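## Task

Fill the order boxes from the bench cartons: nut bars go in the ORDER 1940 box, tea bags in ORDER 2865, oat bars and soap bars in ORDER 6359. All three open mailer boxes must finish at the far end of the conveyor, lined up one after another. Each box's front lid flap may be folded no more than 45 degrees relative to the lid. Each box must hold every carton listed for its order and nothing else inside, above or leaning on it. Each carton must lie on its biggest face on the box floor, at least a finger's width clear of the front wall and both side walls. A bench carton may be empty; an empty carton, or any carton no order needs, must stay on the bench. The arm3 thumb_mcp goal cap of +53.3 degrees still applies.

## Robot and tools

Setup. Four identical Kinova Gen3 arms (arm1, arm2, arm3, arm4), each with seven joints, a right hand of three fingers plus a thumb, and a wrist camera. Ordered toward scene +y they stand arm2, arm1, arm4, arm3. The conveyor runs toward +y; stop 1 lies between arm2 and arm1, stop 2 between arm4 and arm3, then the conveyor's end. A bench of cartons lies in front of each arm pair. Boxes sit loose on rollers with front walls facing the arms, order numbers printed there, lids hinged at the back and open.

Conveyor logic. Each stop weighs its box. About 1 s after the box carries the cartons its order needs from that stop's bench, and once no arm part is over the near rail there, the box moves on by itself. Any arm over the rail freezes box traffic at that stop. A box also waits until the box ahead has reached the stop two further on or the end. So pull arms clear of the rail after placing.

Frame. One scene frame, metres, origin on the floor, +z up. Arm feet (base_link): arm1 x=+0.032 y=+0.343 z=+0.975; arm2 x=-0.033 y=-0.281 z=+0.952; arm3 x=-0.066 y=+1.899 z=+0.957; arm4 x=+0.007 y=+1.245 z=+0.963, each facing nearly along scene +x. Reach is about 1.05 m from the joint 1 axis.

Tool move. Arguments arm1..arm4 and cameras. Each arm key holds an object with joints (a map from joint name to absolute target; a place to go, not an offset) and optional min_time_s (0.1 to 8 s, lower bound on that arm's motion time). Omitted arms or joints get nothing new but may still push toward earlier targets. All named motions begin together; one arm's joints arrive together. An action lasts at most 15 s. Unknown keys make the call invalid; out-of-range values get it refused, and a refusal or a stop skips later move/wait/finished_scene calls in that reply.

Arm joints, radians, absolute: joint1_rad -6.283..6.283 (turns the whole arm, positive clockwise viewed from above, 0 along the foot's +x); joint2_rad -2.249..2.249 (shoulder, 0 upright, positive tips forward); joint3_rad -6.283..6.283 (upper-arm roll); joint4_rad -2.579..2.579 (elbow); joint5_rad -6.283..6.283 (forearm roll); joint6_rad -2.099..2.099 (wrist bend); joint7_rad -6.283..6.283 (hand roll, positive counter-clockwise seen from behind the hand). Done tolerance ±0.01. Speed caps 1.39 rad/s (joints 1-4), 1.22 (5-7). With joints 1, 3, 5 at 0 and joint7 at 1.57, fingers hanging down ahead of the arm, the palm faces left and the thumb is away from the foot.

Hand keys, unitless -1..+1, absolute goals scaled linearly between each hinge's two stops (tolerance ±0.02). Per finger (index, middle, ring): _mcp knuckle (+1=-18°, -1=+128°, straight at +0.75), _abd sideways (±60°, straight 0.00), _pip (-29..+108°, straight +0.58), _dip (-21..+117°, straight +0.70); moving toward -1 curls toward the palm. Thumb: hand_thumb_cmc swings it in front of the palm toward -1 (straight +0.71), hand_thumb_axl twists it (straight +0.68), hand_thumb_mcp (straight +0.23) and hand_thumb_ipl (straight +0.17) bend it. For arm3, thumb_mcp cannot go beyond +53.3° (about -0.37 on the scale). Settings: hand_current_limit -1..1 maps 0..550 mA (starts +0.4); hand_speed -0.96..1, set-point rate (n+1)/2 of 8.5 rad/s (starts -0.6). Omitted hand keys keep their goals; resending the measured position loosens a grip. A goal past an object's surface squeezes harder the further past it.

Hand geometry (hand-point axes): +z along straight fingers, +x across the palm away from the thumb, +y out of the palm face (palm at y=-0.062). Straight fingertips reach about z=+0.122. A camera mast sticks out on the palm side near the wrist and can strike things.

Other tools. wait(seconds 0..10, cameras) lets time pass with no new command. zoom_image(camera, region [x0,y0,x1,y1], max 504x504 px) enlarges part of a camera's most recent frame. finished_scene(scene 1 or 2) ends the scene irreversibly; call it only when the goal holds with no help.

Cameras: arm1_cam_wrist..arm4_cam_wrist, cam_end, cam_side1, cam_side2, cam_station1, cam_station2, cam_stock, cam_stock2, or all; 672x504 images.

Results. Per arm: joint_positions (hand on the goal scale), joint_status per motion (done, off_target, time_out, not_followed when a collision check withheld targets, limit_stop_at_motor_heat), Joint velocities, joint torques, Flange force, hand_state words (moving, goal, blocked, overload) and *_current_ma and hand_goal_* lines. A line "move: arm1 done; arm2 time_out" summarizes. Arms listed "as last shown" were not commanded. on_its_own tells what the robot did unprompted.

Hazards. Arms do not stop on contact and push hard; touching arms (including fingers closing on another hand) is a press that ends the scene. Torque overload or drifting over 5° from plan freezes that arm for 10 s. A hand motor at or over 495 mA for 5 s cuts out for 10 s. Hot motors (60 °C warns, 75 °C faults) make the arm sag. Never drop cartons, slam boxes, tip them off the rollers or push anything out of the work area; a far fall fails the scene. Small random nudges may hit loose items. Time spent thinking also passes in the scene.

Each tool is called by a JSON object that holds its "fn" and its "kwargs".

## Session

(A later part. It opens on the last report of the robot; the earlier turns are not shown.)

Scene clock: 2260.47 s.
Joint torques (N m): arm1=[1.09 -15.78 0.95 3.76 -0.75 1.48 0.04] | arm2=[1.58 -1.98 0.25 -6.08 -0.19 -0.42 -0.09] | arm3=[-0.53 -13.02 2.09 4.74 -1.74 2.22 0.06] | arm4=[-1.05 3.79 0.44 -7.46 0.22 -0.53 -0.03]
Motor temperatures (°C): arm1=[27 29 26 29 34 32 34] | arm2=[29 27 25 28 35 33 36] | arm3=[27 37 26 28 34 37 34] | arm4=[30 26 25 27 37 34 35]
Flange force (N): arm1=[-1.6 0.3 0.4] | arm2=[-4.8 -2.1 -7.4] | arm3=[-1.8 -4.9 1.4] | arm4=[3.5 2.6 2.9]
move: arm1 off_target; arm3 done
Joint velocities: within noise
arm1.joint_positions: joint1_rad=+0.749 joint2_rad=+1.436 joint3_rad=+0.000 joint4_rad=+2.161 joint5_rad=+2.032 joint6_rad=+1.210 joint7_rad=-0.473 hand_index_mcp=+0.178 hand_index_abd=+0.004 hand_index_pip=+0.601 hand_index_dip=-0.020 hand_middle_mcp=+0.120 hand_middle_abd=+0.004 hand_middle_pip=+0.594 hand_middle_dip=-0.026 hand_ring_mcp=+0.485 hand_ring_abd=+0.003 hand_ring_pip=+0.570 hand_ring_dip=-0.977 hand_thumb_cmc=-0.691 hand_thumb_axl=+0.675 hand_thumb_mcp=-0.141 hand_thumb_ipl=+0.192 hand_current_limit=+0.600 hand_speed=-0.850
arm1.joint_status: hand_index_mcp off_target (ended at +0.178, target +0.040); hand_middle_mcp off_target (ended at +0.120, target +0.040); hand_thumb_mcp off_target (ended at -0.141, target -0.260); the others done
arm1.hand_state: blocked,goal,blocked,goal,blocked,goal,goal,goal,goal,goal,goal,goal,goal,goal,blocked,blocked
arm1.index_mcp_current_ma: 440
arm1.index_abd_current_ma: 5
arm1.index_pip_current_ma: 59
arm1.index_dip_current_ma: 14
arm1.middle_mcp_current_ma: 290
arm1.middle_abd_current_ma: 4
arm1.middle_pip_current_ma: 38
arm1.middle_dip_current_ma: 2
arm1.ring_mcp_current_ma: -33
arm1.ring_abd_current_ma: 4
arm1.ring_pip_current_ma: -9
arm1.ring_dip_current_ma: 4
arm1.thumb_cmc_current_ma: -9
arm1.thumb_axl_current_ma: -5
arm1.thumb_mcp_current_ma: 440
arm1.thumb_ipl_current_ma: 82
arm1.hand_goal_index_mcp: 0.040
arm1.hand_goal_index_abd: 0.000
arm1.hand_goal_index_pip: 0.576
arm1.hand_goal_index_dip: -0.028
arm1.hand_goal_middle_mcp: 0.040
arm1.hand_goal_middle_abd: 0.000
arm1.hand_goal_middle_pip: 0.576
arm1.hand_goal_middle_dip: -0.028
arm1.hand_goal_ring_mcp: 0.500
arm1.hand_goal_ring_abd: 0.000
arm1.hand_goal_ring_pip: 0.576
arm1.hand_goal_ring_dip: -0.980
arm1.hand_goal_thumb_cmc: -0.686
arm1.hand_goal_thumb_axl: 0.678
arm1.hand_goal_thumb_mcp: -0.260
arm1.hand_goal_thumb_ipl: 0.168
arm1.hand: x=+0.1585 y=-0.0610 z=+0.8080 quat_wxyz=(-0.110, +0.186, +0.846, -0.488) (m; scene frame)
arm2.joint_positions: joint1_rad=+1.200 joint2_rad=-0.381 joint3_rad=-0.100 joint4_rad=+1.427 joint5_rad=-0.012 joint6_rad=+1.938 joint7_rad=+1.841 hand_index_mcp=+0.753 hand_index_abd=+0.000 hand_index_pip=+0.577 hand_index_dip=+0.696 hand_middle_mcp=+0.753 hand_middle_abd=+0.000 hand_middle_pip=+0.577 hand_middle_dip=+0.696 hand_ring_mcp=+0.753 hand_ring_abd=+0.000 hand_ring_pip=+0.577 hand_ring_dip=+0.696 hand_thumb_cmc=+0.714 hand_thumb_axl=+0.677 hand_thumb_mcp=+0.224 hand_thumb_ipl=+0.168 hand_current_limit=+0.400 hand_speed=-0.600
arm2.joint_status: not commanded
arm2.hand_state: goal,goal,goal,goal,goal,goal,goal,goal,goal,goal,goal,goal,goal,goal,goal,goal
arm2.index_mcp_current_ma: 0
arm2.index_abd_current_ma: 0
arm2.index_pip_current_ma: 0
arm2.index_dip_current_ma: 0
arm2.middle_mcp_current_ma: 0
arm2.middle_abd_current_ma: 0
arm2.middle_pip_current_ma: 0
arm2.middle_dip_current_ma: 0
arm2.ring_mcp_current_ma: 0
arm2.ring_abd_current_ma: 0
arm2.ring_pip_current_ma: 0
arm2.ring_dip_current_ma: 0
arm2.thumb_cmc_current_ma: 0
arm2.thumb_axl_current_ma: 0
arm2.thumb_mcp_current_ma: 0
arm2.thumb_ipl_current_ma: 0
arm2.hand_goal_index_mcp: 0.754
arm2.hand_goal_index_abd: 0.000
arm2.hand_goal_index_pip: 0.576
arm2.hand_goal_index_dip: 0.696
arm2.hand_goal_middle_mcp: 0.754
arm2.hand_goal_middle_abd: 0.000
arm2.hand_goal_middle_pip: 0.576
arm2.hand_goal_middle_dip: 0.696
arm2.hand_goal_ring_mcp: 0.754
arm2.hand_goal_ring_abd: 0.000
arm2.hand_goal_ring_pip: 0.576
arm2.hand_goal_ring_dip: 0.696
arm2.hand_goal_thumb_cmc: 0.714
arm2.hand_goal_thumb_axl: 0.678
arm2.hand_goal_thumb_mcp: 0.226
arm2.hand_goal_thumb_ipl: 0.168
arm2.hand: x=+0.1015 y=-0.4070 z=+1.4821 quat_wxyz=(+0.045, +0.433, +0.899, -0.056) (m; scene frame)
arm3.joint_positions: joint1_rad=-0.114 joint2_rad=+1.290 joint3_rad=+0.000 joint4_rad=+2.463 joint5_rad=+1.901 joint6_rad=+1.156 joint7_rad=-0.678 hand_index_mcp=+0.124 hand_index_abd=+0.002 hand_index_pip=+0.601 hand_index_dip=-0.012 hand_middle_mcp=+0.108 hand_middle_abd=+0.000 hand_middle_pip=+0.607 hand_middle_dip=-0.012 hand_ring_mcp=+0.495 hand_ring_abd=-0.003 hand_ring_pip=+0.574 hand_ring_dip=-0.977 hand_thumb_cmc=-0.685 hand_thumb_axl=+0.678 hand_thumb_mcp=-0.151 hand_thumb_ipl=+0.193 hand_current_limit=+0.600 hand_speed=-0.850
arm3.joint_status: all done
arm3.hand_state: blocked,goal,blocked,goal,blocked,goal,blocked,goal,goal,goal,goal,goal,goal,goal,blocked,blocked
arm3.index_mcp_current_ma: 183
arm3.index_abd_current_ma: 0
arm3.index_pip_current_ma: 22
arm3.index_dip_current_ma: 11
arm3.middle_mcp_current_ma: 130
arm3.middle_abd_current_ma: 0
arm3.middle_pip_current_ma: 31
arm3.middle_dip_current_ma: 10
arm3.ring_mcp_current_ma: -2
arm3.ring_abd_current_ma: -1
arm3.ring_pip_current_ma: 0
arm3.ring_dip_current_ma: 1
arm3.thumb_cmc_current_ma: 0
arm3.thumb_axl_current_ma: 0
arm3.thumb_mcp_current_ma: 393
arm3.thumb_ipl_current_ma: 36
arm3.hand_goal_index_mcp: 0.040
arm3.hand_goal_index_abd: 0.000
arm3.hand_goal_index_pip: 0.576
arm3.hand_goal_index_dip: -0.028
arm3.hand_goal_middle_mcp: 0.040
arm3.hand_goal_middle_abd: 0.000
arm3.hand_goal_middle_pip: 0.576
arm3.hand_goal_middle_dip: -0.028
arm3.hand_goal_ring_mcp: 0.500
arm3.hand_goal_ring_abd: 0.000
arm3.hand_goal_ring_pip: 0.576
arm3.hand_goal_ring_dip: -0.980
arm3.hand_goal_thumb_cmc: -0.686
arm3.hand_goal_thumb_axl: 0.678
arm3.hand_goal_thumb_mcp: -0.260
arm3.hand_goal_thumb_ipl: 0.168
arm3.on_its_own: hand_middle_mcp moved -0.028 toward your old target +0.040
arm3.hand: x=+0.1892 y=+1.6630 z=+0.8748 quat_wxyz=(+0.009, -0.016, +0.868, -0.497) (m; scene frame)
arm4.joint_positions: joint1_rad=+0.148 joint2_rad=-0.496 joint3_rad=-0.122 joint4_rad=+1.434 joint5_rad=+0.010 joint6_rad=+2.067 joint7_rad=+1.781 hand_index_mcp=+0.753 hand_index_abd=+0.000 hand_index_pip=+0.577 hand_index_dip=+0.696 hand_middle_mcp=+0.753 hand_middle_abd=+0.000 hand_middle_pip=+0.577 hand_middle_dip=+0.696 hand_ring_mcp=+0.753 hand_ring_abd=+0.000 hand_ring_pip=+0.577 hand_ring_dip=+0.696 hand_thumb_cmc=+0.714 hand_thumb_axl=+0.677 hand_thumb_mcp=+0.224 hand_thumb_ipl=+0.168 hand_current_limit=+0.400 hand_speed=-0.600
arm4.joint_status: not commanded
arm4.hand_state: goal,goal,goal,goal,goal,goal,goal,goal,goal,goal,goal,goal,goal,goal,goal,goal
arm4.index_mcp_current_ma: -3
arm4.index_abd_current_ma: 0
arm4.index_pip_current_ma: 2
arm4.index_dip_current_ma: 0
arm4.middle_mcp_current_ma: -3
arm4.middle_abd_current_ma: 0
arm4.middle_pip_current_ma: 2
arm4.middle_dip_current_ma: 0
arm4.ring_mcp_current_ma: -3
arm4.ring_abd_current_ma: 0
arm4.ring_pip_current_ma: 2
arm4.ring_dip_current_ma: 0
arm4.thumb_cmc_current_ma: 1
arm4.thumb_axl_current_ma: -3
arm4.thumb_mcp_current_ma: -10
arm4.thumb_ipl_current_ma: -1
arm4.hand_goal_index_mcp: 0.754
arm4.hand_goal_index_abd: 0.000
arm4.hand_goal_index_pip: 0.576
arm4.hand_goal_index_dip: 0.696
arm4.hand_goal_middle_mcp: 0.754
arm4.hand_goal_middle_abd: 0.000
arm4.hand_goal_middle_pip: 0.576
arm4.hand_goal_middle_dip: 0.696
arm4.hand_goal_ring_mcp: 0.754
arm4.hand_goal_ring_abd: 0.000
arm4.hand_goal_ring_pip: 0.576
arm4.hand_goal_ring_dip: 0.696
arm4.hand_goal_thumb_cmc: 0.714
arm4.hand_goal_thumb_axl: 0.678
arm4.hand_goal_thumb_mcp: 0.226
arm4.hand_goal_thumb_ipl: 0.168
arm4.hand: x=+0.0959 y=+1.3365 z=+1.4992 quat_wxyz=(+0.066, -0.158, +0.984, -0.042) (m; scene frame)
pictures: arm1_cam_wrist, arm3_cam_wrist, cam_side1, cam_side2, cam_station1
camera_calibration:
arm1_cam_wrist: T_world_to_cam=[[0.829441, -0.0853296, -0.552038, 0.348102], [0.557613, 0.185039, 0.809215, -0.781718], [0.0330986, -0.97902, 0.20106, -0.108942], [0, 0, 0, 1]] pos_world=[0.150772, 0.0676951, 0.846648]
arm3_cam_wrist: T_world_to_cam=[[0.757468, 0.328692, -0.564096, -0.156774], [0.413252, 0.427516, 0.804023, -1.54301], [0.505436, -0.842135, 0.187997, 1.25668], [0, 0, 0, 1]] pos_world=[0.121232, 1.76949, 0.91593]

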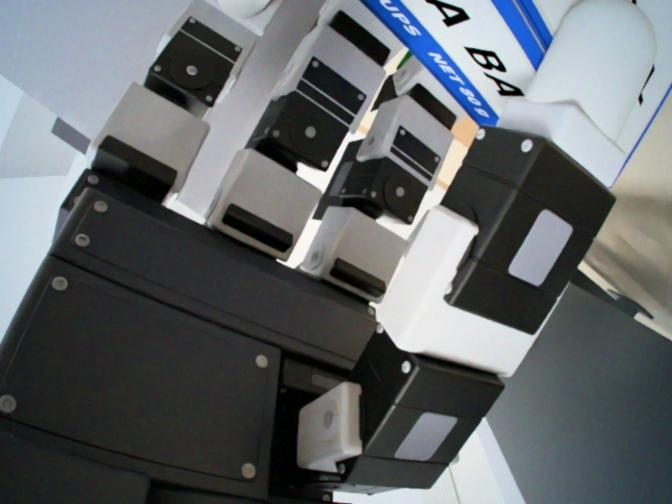

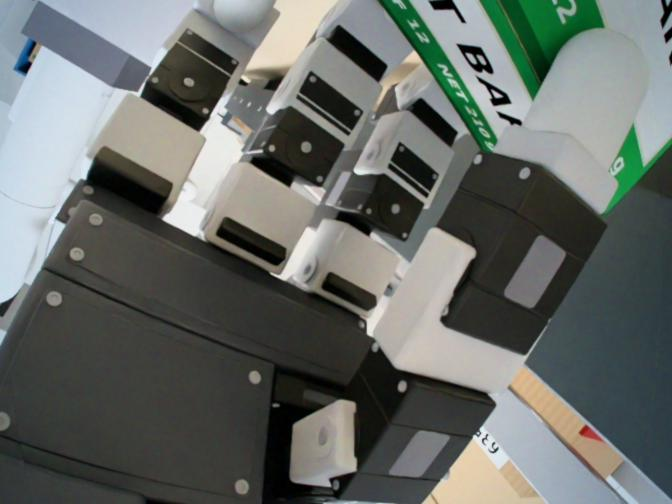

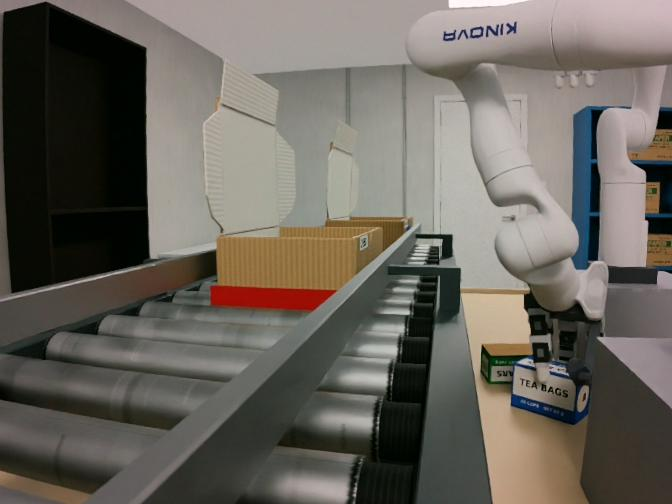

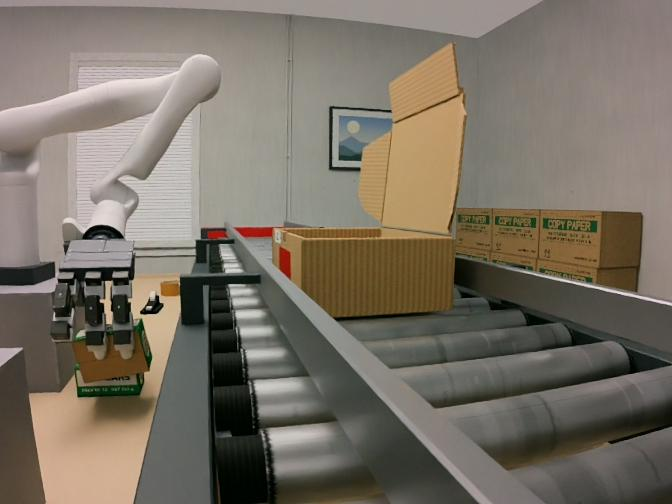

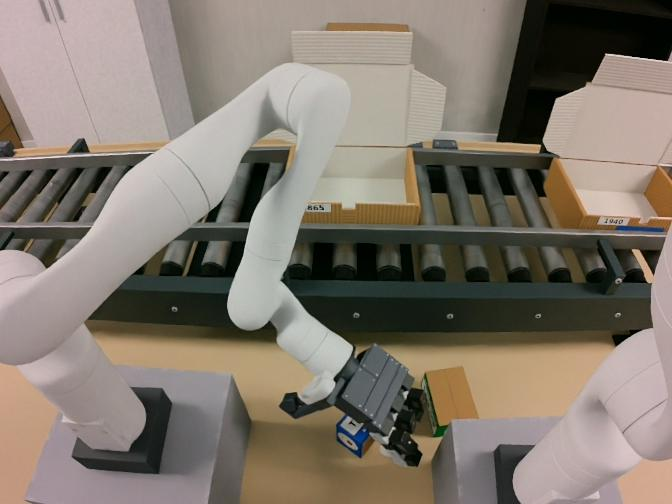

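{"fn": "move", "kwargs": {"arm1": {"joints":{"joint1_rad":0.74889,"joint2_rad":1.23897,"joint4_rad":2.29156,"joint5_rad":2.00783,"joint6_rad":1.18106,"joint7_rad":-0.40788},"min_time_s":3}, "arm3": {"joints":{"joint1_rad":0.68621,"joint2_rad":0.9441,"joint4_rad":2.33797,"joint5_rad":2.5952,"joint6_rad":0.78004,"joint7_rad":-0.11844},"min_time_s":4}, "cameras": ["cam_side1","cam_station1","cam_side2","arm1_cam_wrist","arm3_cam_wrist"]}}

{"fn": "zoom_image", "kwargs": {"camera": "cam_side2", "region": [10, 230, 190, 430]}}

{"fn": "zoom_image", "kwargs": {"camera": "cam_side1", "region": [470, 240, 650, 440]}}

Scene clock: 2309.07 s.
Joint torques (N m): arm1=[1.47 -17.06 2.48 3.33 -1.21 2.73 -0.06] | arm2=[1.67 -1.94 0.3 -6.04 -0.22 -0.33 -0.18] | arm3=[-0.52 -15.22 0.3 -0.51 -0.29 1.79 0.06] | arm4=[-1.08 3.81 0.43 -7.41 0.21 -0.56 0]
Motor temperatures (°C): arm1=[27 29 26 29 34 32 34] | arm2=[29 27 25 28 35 33 36] | arm3=[27 38 27 28 34 37 34] | arm4=[30 26 25 27 37 34 35]
Flange force (N): arm1=[-2.1 4.5 1.1] | arm2=[-4.7 -2.3 -7.2] | arm3=[1.9 -3.2 -2.3] | arm4=[3.5 2.7 2.7]
move: arm1 done; arm3 done
Joint velocities: within noise
arm1.joint_positions: joint1_rad=+0.749 joint2_rad=+1.239 joint3_rad=+0.000 joint4_rad=+2.292 joint5_rad=+2.008 joint6_rad=+1.181 joint7_rad=-0.408 hand_index_mcp=+0.138 hand_index_abd=+0.008 hand_index_pip=+0.607 hand_index_dip=-0.005 hand_middle_mcp=+0.101 hand_middle_abd=+0.004 hand_middle_pip=+0.597 hand_middle_dip=-0.017 hand_ring_mcp=+0.485 hand_ring_abd=+0.003 hand_ring_pip=+0.570 hand_ring_dip=-0.977 hand_thumb_cmc=-0.697 hand_thumb_axl=+0.672 hand_thumb_mcp=-0.141 hand_thumb_ipl=+0.194 hand_current_limit=+0.600 hand_speed=-0.850
arm1.joint_status: all done
arm1.hand_state: blocked,goal,blocked,blocked,blocked,goal,blocked,goal,goal,goal,goal,goal,goal,goal,blocked,blocked
arm1.index_mcp_current_ma: 374
arm1.index_abd_current_ma: 12
arm1.index_pip_current_ma: 77
arm1.index_dip_current_ma: 55
arm1.middle_mcp_current_ma: 203
arm1.middle_abd_current_ma: 4
arm1.middle_pip_current_ma: 49
arm1.middle_dip_current_ma: 20
arm1.ring_mcp_current_ma: -33
arm1.ring_abd_current_ma: 4
arm1.ring_pip_current_ma: -9
arm1.ring_dip_current_ma: 4
arm1.thumb_cmc_current_ma: -21
arm1.thumb_axl_current_ma: -12
arm1.thumb_mcp_current_ma: 440
arm1.thumb_ipl_current_ma: 93
arm1.hand_goal_index_mcp: 0.040
arm1.hand_goal_index_abd: 0.000
arm1.hand_goal_index_pip: 0.576
arm1.hand_goal_index_dip: -0.028
arm1.hand_goal_middle_mcp: 0.040
arm1.hand_goal_middle_abd: 0.000
arm1.hand_goal_middle_pip: 0.576
arm1.hand_goal_middle_dip: -0.028
arm1.hand_goal_ring_mcp: 0.500
arm1.hand_goal_ring_abd: 0.000
arm1.hand_goal_ring_pip: 0.576
arm1.hand_goal_ring_dip: -0.980
arm1.hand_goal_thumb_cmc: -0.686
arm1.hand_goal_thumb_axl: 0.678
arm1.hand_goal_thumb_mcp: -0.260
arm1.hand_goal_thumb_ipl: 0.168
arm1.on_its_own: hand_index_mcp moved -0.040 toward your old target +0.040
arm1.hand: x=+0.1588 y=-0.0611 z=+0.8799 quat_wxyz=(-0.110, +0.186, +0.846, -0.488) (m; scene frame)
arm2, arm4: as last shown
arm3.joint_positions: joint1_rad=+0.686 joint2_rad=+0.944 joint3_rad=+0.000 joint4_rad=+2.338 joint5_rad=+2.595 joint6_rad=+0.780 joint7_rad=-0.118 hand_index_mcp=+0.124 hand_index_abd=+0.002 hand_index_pip=+0.604 hand_index_dip=-0.012 hand_middle_mcp=+0.108 hand_middle_abd=+0.000 hand_middle_pip=+0.609 hand_middle_dip=-0.012 hand_ring_mcp=+0.495 hand_ring_abd=-0.003 hand_ring_pip=+0.574 hand_ring_dip=-0.977 hand_thumb_cmc=-0.685 hand_thumb_axl=+0.678 hand_thumb_mcp=-0.154 hand_thumb_ipl=+0.193 hand_current_limit=+0.600 hand_speed=-0.850
arm3.joint_status: all done
arm3.hand_state: blocked,goal,blocked,goal,blocked,goal,blocked,goal,goal,goal,goal,goal,goal,goal,blocked,blocked
arm3.index_mcp_current_ma: 183
arm3.index_abd_current_ma: 0
arm3.index_pip_current_ma: 26
arm3.index_dip_current_ma: 11
arm3.middle_mcp_current_ma: 130
arm3.middle_abd_current_ma: 0
arm3.middle_pip_current_ma: 35
arm3.middle_dip_current_ma: 11
arm3.ring_mcp_current_ma: -2
arm3.ring_abd_current_ma: -1
arm3.ring_pip_current_ma: 0
arm3.ring_dip_current_ma: 1
arm3.thumb_cmc_current_ma: 0
arm3.thumb_axl_current_ma: 0
arm3.thumb_mcp_current_ma: 375
arm3.thumb_ipl_current_ma: 36
arm3.hand_goal_index_mcp: 0.040
arm3.hand_goal_index_abd: 0.000
arm3.hand_goal_index_pip: 0.576
arm3.hand_goal_index_dip: -0.028
arm3.hand_goal_middle_mcp: 0.040
arm3.hand_goal_middle_abd: 0.000
arm3.hand_goal_middle_pip: 0.576
arm3.hand_goal_middle_dip: -0.028
arm3.hand_goal_ring_mcp: 0.500
arm3.hand_goal_ring_abd: 0.000
arm3.hand_goal_ring_pip: 0.576
arm3.hand_goal_ring_dip: -0.980
arm3.hand_goal_thumb_cmc: -0.686
arm3.hand_goal_thumb_axl: 0.678
arm3.hand_goal_thumb_mcp: -0.260
arm3.hand_goal_thumb_ipl: 0.168
arm3.hand: x=+0.1699 y=+1.5607 z=+0.8850 quat_wxyz=(+0.025, -0.075, +0.944, -0.321) (m; scene frame)
pictures: arm1_cam_wrist, arm3_cam_wrist, cam_side1, cam_side2, cam_station1
camera_calibration:
arm1_cam_wrist: T_world_to_cam=[[0.829382, -0.085158, -0.552153, 0.387694], [0.557694, 0.184929, 0.809184, -0.840107], [0.0332003, -0.979055, 0.200869, -0.123364], [0, 0, 0, 1]] pos_world=[0.151072, 0.067595, 0.918647]
arm3_cam_wrist: T_world_to_cam=[[0.682369, 0.60546, -0.409624, -0.658751], [0.409557, 0.147504, 0.900281, -1.14705], [0.605505, -0.782088, -0.147318, 1.36444], [0, 0, 0, 1]] pos_world=[0.0931205, 1.63515, 0.963832]

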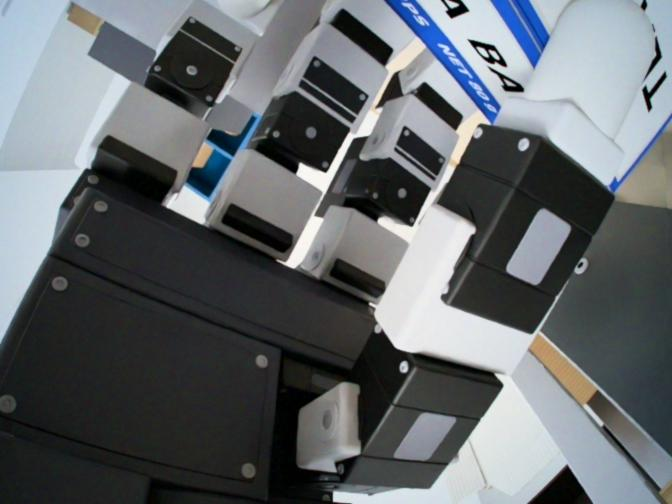

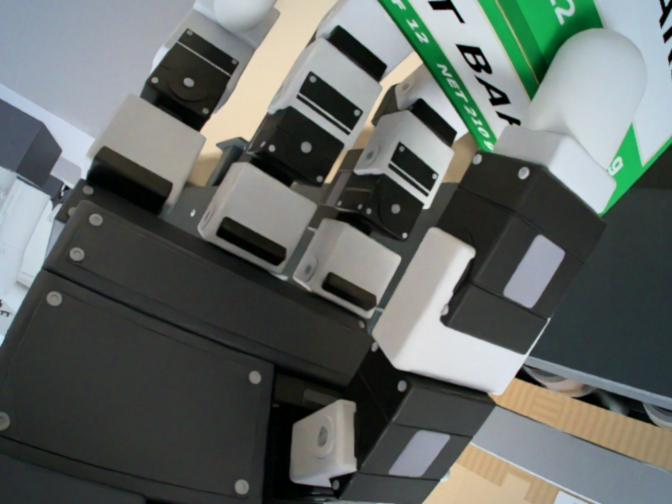

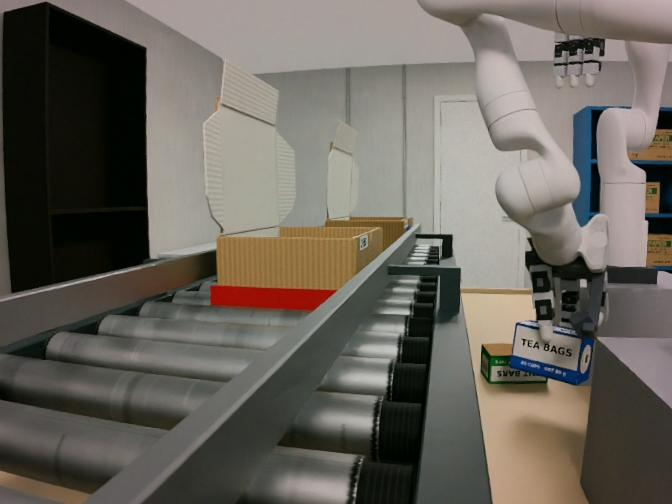

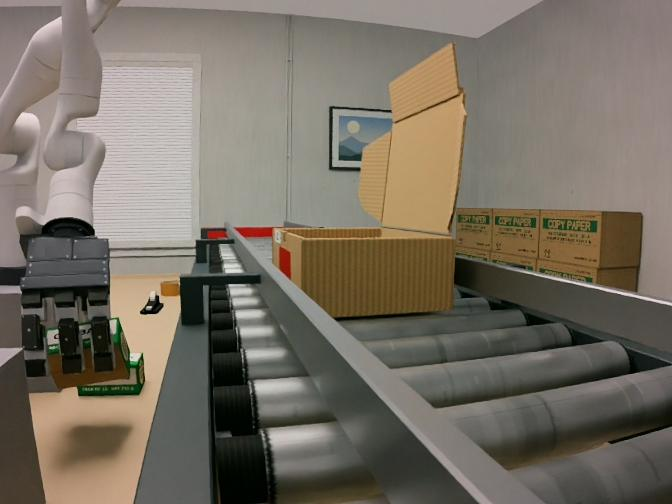

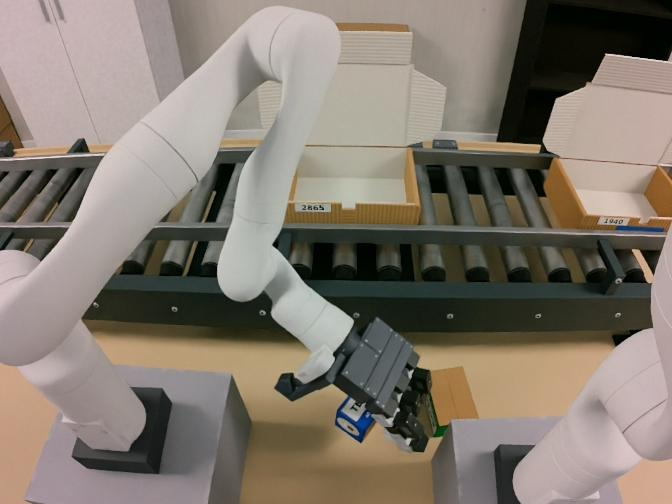

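Scaled by 2.520.

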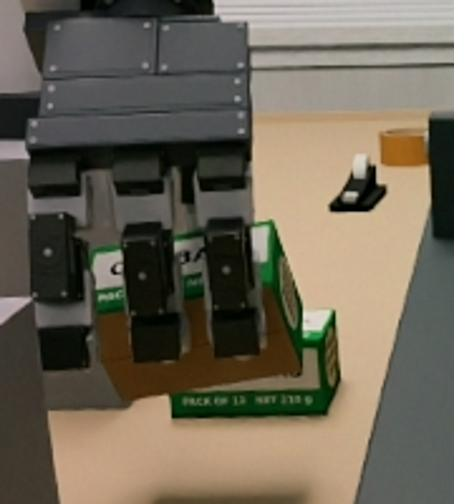

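Scaled by 2.520.

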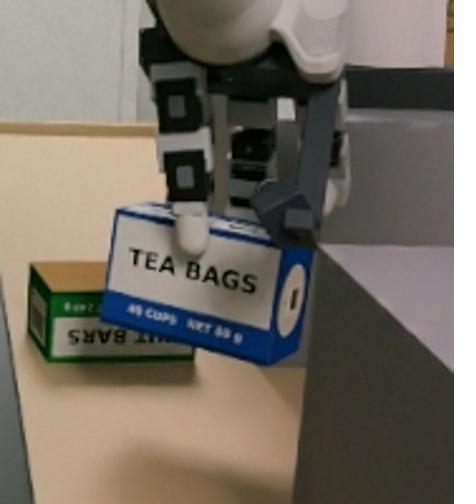

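{"fn": "move", "kwargs": {"arm1": {"joints":{"joint1_rad":1.02833,"joint2_rad":0.94766,"joint4_rad":2.28558,"joint5_rad":2.40821,"joint6_rad":0.72897,"joint7_rad":-0.09967},"min_time_s":3.5}, "arm3": {"joints":{"joint1_rad":0.79969,"joint2_rad":1.00583,"joint4_rad":2.01617,"joint5_rad":1.89525,"joint6_rad":0.13818,"joint7_rad":0.57508},"min_time_s":4.5}, "cameras": ["cam_side1","cam_side2","arm1_cam_wrist"]}}

{"fn": "zoom_image", "kwargs": {"camera": "cam_side2", "region": [0, 270, 180, 470]}}

{"fn": "zoom_image", "kwargs": {"camera": "cam_side1", "region": [470, 240, 650, 440]}}

Scene clock: 2387.10 s.
Joint torques (N m): arm1=[1.5 -17.49 1.03 0.31 -0.34 2.01 -0.08] | arm2=[1.58 -1.97 0.43 -5.98 -0.18 -0.32 -0.16] | arm3=[-0.52 -17.01 -0.4 -1.68 -0.07 0.34 0] | arm4=[-1.08 3.83 0.4 -7.34 0.24 -0.51 -0.01]
Motor temperatures (°C): arm1=[27 30 27 29 34 32 34] | arm2=[29 27 25 28 35 33 36] | arm3=[27 39 26 28 34 37 34] | arm4=[30 26 25 27 37 34 35]
Flange force (N): arm1=[-5.3 1.2 2.6] | arm2=[-5.1 -1.8 -7.4] | arm3=no reading | arm4=[3.4 2.6 2.6]
move: arm1 done; arm3 done
Joint velocities: within noise
arm1.joint_positions: joint1_rad=+1.028 joint2_rad=+0.948 joint3_rad=+0.000 joint4_rad=+2.286 joint5_rad=+2.408 joint6_rad=+0.729 joint7_rad=-0.100 hand_index_mcp=+0.138 hand_index_abd=+0.008 hand_index_pip=+0.607 hand_index_dip=-0.005 hand_middle_mcp=+0.101 hand_middle_abd=+0.004 hand_middle_pip=+0.598 hand_middle_dip=-0.017 hand_ring_mcp=+0.490 hand_ring_abd=+0.003 hand_ring_pip=+0.572 hand_ring_dip=-0.977 hand_thumb_cmc=-0.697 hand_thumb_axl=+0.672 hand_thumb_mcp=-0.141 hand_thumb_ipl=+0.194 hand_current_limit=+0.600 hand_speed=-0.850
arm1.joint_status: all done
arm1.hand_state: blocked,goal,blocked,blocked,blocked,goal,blocked,goal,goal,goal,goal,goal,goal,goal,blocked,blocked
arm1.index_mcp_current_ma: 374
arm1.index_abd_current_ma: 12
arm1.index_pip_current_ma: 78
arm1.index_dip_current_ma: 55
arm1.middle_mcp_current_ma: 203
arm1.middle_abd_current_ma: 4
arm1.middle_pip_current_ma: 50
arm1.middle_dip_current_ma: 20
arm1.ring_mcp_current_ma: -20
arm1.ring_abd_current_ma: 4
arm1.ring_pip_current_ma: -7
arm1.ring_dip_current_ma: 4
arm1.thumb_cmc_current_ma: -22
arm1.thumb_axl_current_ma: -12
arm1.thumb_mcp_current_ma: 440
arm1.thumb_ipl_current_ma: 93
arm1.hand_goal_index_mcp: 0.040
arm1.hand_goal_index_abd: 0.000
arm1.hand_goal_index_pip: 0.576
arm1.hand_goal_index_dip: -0.028
arm1.hand_goal_middle_mcp: 0.040
arm1.hand_goal_middle_abd: 0.000
arm1.hand_goal_middle_pip: 0.576
arm1.hand_goal_middle_dip: -0.028
arm1.hand_goal_ring_mcp: 0.500
arm1.hand_goal_ring_abd: 0.000
arm1.hand_goal_ring_pip: 0.576
arm1.hand_goal_ring_dip: -0.980
arm1.hand_goal_thumb_cmc: -0.686
arm1.hand_goal_thumb_axl: 0.678
arm1.hand_goal_thumb_mcp: -0.260
arm1.hand_goal_thumb_ipl: 0.168
arm1.hand: x=+0.1857 y=-0.0498 z=+0.9007 quat_wxyz=(-0.036, +0.098, +0.941, -0.323) (m; scene frame)
arm2, arm4: as last shown
arm3.joint_positions: joint1_rad=+0.800 joint2_rad=+1.006 joint3_rad=+0.000 joint4_rad=+2.016 joint5_rad=+1.895 joint6_rad=+0.138 joint7_rad=+0.575 hand_index_mcp=+0.124 hand_index_abd=+0.003 hand_index_pip=+0.608 hand_index_dip=-0.011 hand_middle_mcp=+0.108 hand_middle_abd=+0.000 hand_middle_pip=+0.614 hand_middle_dip=-0.012 hand_ring_mcp=+0.497 hand_ring_abd=-0.003 hand_ring_pip=+0.574 hand_ring_dip=-0.977 hand_thumb_cmc=-0.686 hand_thumb_axl=+0.678 hand_thumb_mcp=-0.158 hand_thumb_ipl=+0.193 hand_current_limit=+0.600 hand_speed=-0.850
arm3.joint_status: all done
arm3.hand_state: blocked,goal,blocked,goal,blocked,goal,blocked,goal,goal,goal,goal,goal,goal,goal,blocked,blocked
arm3.index_mcp_current_ma: 183
arm3.index_abd_current_ma: 0
arm3.index_pip_current_ma: 33
arm3.index_dip_current_ma: 12
arm3.middle_mcp_current_ma: 130
arm3.middle_abd_current_ma: 0
arm3.middle_pip_current_ma: 45
arm3.middle_dip_current_ma: 11
arm3.ring_mcp_current_ma: -1
arm3.ring_abd_current_ma: -1
arm3.ring_pip_current_ma: 0
arm3.ring_dip_current_ma: 1
arm3.thumb_cmc_current_ma: 0
arm3.thumb_axl_current_ma: 0
arm3.thumb_mcp_current_ma: 348
arm3.thumb_ipl_current_ma: 36
arm3.hand_goal_index_mcp: 0.040
arm3.hand_goal_index_abd: 0.000
arm3.hand_goal_index_pip: 0.576
arm3.hand_goal_index_dip: -0.028
arm3.hand_goal_middle_mcp: 0.040
arm3.hand_goal_middle_abd: 0.000
arm3.hand_goal_middle_pip: 0.576
arm3.hand_goal_middle_dip: -0.028
arm3.hand_goal_ring_mcp: 0.500
arm3.hand_goal_ring_abd: 0.000
arm3.hand_goal_ring_pip: 0.576
arm3.hand_goal_ring_dip: -0.980
arm3.hand_goal_thumb_cmc: -0.686
arm3.hand_goal_thumb_axl: 0.678
arm3.hand_goal_thumb_mcp: -0.260
arm3.hand_goal_thumb_ipl: 0.168
arm3.hand: x=+0.1850 y=+1.5995 z=+0.8403 quat_wxyz=(+0.000, -0.001, +0.995, -0.101) (m; scene frame)
pictures: arm1_cam_wrist, cam_side1, cam_side2
camera_calibration:
arm1_cam_wrist: T_world_to_cam=[[0.866782, 0.284976, -0.409239, 0.260555], [0.432621, -0.0215195, 0.901319, -0.944033], [0.248048, -0.958293, -0.141939, 0.152514], [0, 0, 0, 1]] pos_world=[0.144733, 0.0515864, 0.979153]

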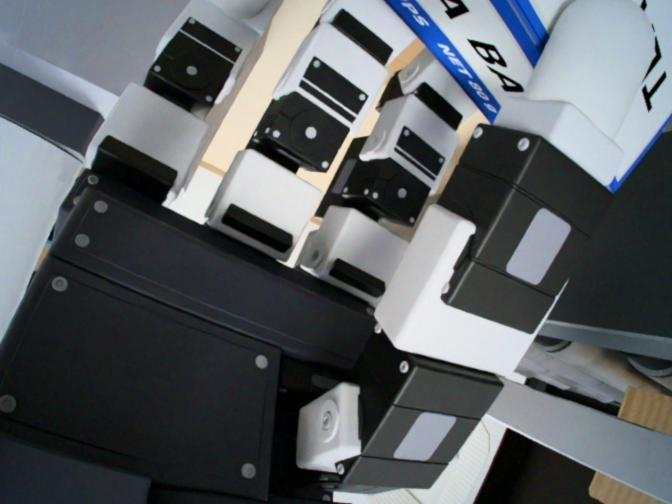

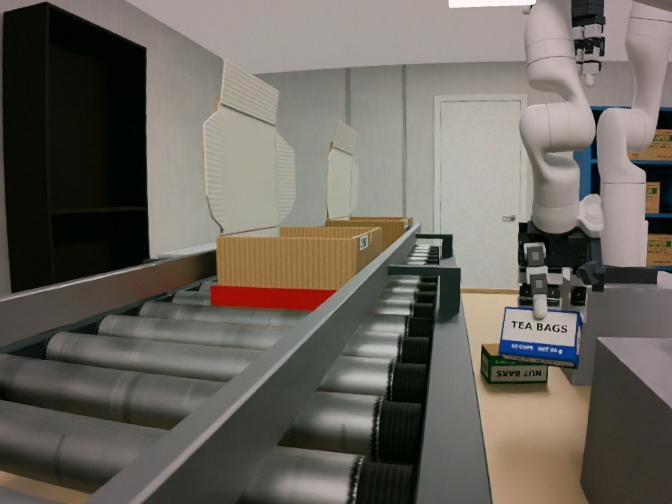

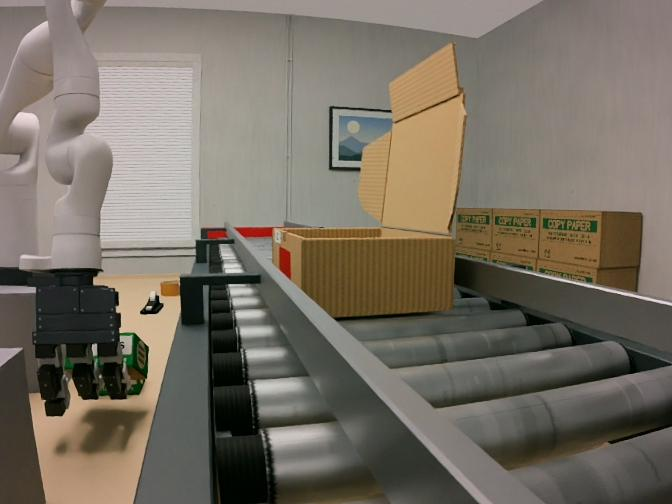

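Scaled by 2.520.

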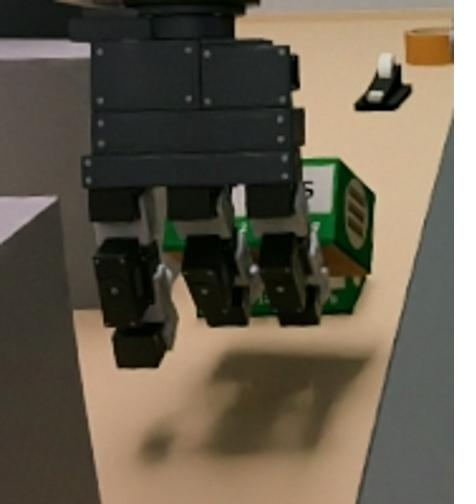

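Scaled by 2.520.

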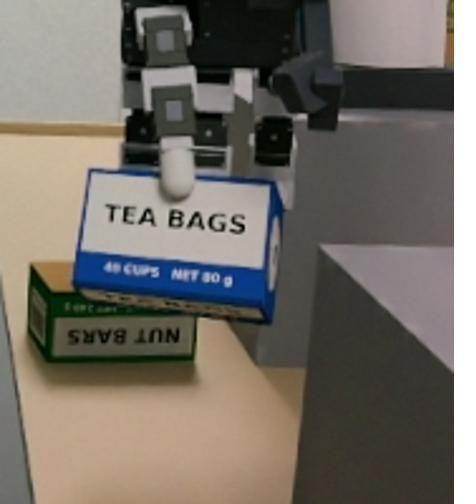

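{"fn": "move", "kwargs": {"arm1": {"joints":{"joint1_rad":1.20765,"joint2_rad":1.06364,"joint4_rad":1.89962,"joint5_rad":1.72369,"joint6_rad":0.08604,"joint7_rad":1.00444},"min_time_s":4}, "arm3": {"joints":{"joint1_rad":0.79969,"joint2_rad":1.13186,"joint4_rad":1.97154,"joint5_rad":2.33158,"joint6_rad":0.18132,"joint7_rad":0.1334},"min_time_s":4}, "cameras": ["cam_side1","cam_side2","arm3_cam_wrist","cam_station2"]}}

{"fn": "zoom_image", "kwargs": {"camera": "cam_side2", "region": [0, 270, 180, 470]}}

{"fn": "zoom_image", "kwargs": {"camera": "cam_side1", "region": [470, 240, 650, 440]}}

{"fn": "zoom_image", "kwargs": {"camera": "cam_station2", "region": [180, 340, 400, 480]}}

Scene clock: 2404.20 s.
Joint torques (N m): arm1=[1.53 -20.21 0.23 -1.13 -0.2 0.48 -0.12] | arm2=[1.7 -1.92 0.26 -5.98 -0.16 -0.36 -0.13] | arm3=[-0.43 -16.84 -0.38 -0.74 -0.08 0.36 0.07] | arm4=[-1.1 3.8 0.4 -7.42 0.22 -0.55 -0.01]
Motor temperatures (°C): arm1=[27 30 27 29 34 32 34] | arm2=[29 27 25 28 35 33 36] | arm3=[27 38 26 28 34 37 34] | arm4=[30 26 25 27 37 34 35]
Flange force (N): arm1=no reading | arm2=[-4.8 -2.2 -7.5] | arm3=[-0.1 -2.6 -4.9] | arm4=[3.5 2.6 2.7]
move: arm1 done; arm3 done
Joint velocities: within noise
arm1.joint_positions: joint1_rad=+1.208 joint2_rad=+1.064 joint3_rad=+0.000 joint4_rad=+1.900 joint5_rad=+1.724 joint6_rad=+0.086 joint7_rad=+1.004 hand_index_mcp=+0.138 hand_index_abd=+0.009 hand_index_pip=+0.608 hand_index_dip=-0.005 hand_middle_mcp=+0.101 hand_middle_abd=+0.004 hand_middle_pip=+0.600 hand_middle_dip=-0.017 hand_ring_mcp=+0.498 hand_ring_abd=+0.003 hand_ring_pip=+0.573 hand_ring_dip=-0.977 hand_thumb_cmc=-0.698 hand_thumb_axl=+0.672 hand_thumb_mcp=-0.143 hand_thumb_ipl=+0.194 hand_current_limit=+0.600 hand_speed=-0.850
arm1.joint_status: all done
arm1.hand_state: blocked,goal,blocked,blocked,blocked,goal,blocked,goal,goal,goal,goal,goal,goal,goal,blocked,blocked
arm1.index_mcp_current_ma: 374
arm1.index_abd_current_ma: 13
arm1.index_pip_current_ma: 83
arm1.index_dip_current_ma: 55
arm1.middle_mcp_current_ma: 203
arm1.middle_abd_current_ma: 4
arm1.middle_pip_current_ma: 57
arm1.middle_dip_current_ma: 20
arm1.ring_mcp_current_ma: -3
arm1.ring_abd_current_ma: 4
arm1.ring_pip_current_ma: -4
arm1.ring_dip_current_ma: 4
arm1.thumb_cmc_current_ma: -24
arm1.thumb_axl_current_ma: -12
arm1.thumb_mcp_current_ma: 440
arm1.thumb_ipl_current_ma: 93
arm1.hand_goal_index_mcp: 0.040
arm1.hand_goal_index_abd: 0.000
arm1.hand_goal_index_pip: 0.576
arm1.hand_goal_index_dip: -0.028
arm1.hand_goal_middle_mcp: 0.040
arm1.hand_goal_middle_abd: 0.000
arm1.hand_goal_middle_pip: 0.576
arm1.hand_goal_middle_dip: -0.028
arm1.hand_goal_ring_mcp: 0.500
arm1.hand_goal_ring_abd: 0.000
arm1.hand_goal_ring_pip: 0.576
arm1.hand_goal_ring_dip: -0.980
arm1.hand_goal_thumb_cmc: -0.686
arm1.hand_goal_thumb_axl: 0.678
arm1.hand_goal_thumb_mcp: -0.260
arm1.hand_goal_thumb_ipl: 0.168
arm1.hand: x=+0.2047 y=-0.0332 z=+0.8406 quat_wxyz=(-0.002, +0.000, +0.995, -0.104) (m; scene frame)
arm2, arm4: as last shown
arm3.joint_positions: joint1_rad=+0.800 joint2_rad=+1.132 joint3_rad=+0.000 joint4_rad=+1.972 joint5_rad=+2.332 joint6_rad=+0.181 joint7_rad=+0.133 hand_index_mcp=+0.124 hand_index_abd=+0.003 hand_index_pip=+0.610 hand_index_dip=-0.007 hand_middle_mcp=+0.108 hand_middle_abd=+0.000 hand_middle_pip=+0.614 hand_middle_dip=-0.012 hand_ring_mcp=+0.497 hand_ring_abd=-0.003 hand_ring_pip=+0.574 hand_ring_dip=-0.977 hand_thumb_cmc=-0.681 hand_thumb_axl=+0.679 hand_thumb_mcp=-0.159 hand_thumb_ipl=+0.193 hand_current_limit=+0.600 hand_speed=-0.850
arm3.joint_status: all done
arm3.hand_state: blocked,goal,blocked,blocked,blocked,goal,blocked,goal,goal,goal,goal,goal,goal,goal,blocked,blocked
arm3.index_mcp_current_ma: 183
arm3.index_abd_current_ma: 0
arm3.index_pip_current_ma: 37
arm3.index_dip_current_ma: 17
arm3.middle_mcp_current_ma: 130
arm3.middle_abd_current_ma: 0
arm3.middle_pip_current_ma: 45
arm3.middle_dip_current_ma: 11
arm3.ring_mcp_current_ma: -1
arm3.ring_abd_current_ma: -1
arm3.ring_pip_current_ma: 0
arm3.ring_dip_current_ma: 1
arm3.thumb_cmc_current_ma: 2
arm3.thumb_axl_current_ma: 0
arm3.thumb_mcp_current_ma: 345
arm3.thumb_ipl_current_ma: 36
arm3.hand_goal_index_mcp: 0.040
arm3.hand_goal_index_abd: 0.000
arm3.hand_goal_index_pip: 0.576
arm3.hand_goal_index_dip: -0.028
arm3.hand_goal_middle_mcp: 0.040
arm3.hand_goal_middle_abd: 0.000
arm3.hand_goal_middle_pip: 0.576
arm3.hand_goal_middle_dip: -0.028
arm3.hand_goal_ring_mcp: 0.500
arm3.hand_goal_ring_abd: 0.000
arm3.hand_goal_ring_pip: 0.576
arm3.hand_goal_ring_dip: -0.980
arm3.hand_goal_thumb_cmc: -0.686
arm3.hand_goal_thumb_axl: 0.678
arm3.hand_goal_thumb_mcp: -0.260
arm3.hand_goal_thumb_ipl: 0.168
arm3.hand: x=+0.1850 y=+1.6000 z=+0.7918 quat_wxyz=(+0.000, -0.001, +0.995, -0.101) (m; scene frame)
pictures: arm3_cam_wrist, cam_side1, cam_side2, cam_station2
camera_calibration:
arm3_cam_wrist: T_world_to_cam=[[0.768434, 0.621144, -0.153913, -0.974498], [0.428806, -0.321269, 0.844341, -0.284434], [0.475009, -0.714819, -0.513225, 1.57856], [0, 0, 0, 1]] pos_world=[0.120976, 1.64231, 0.900325]

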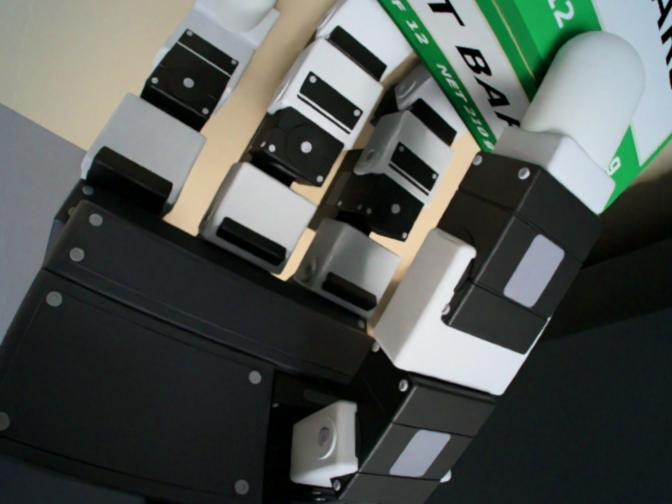

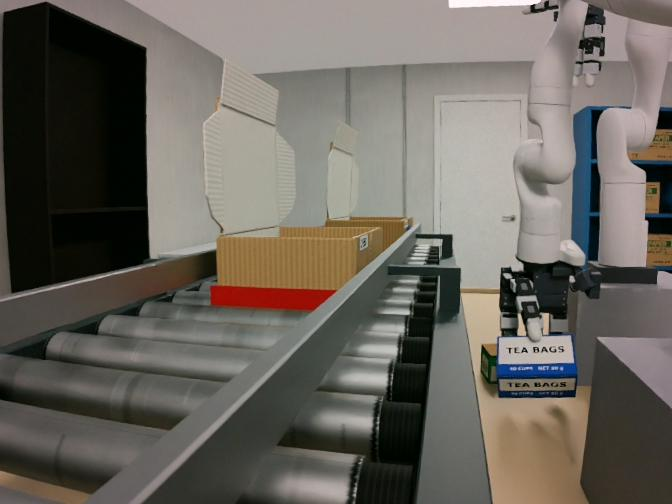

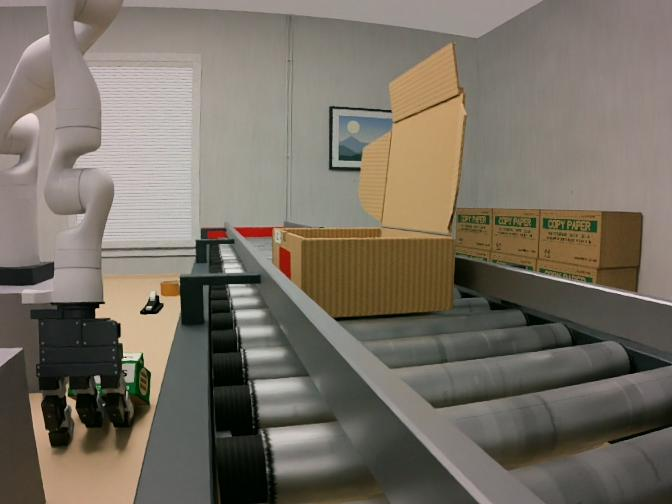

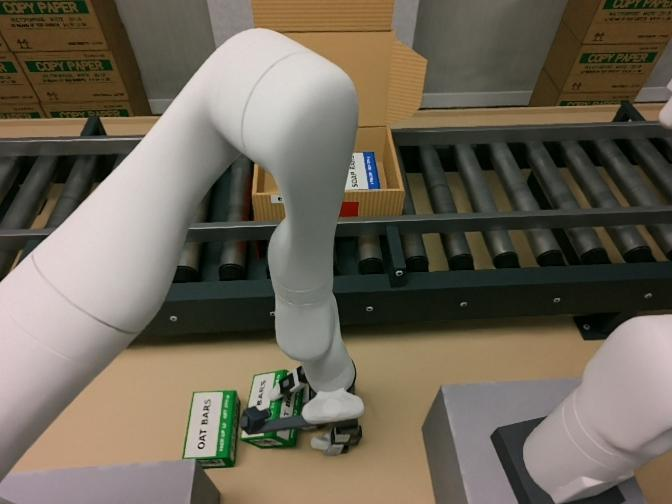

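Scaled by 2.520.

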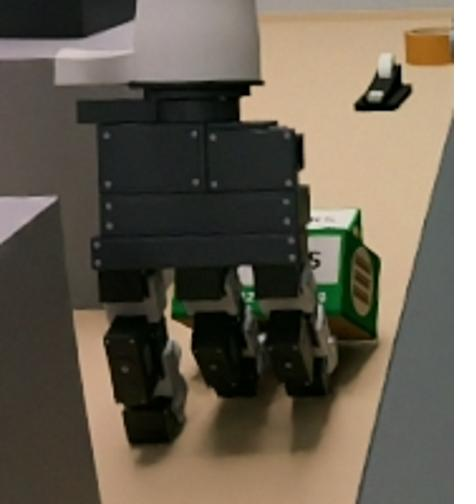

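Scaled by 2.520.

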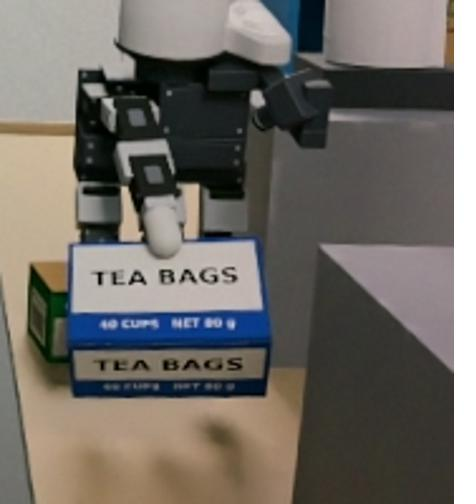

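Scaled by 2.291.

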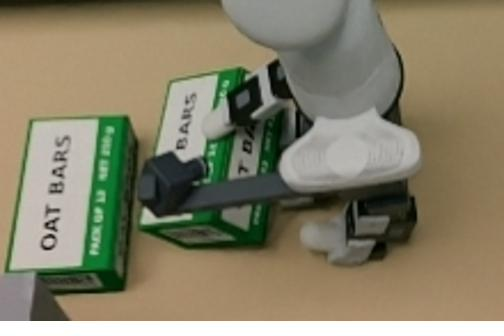

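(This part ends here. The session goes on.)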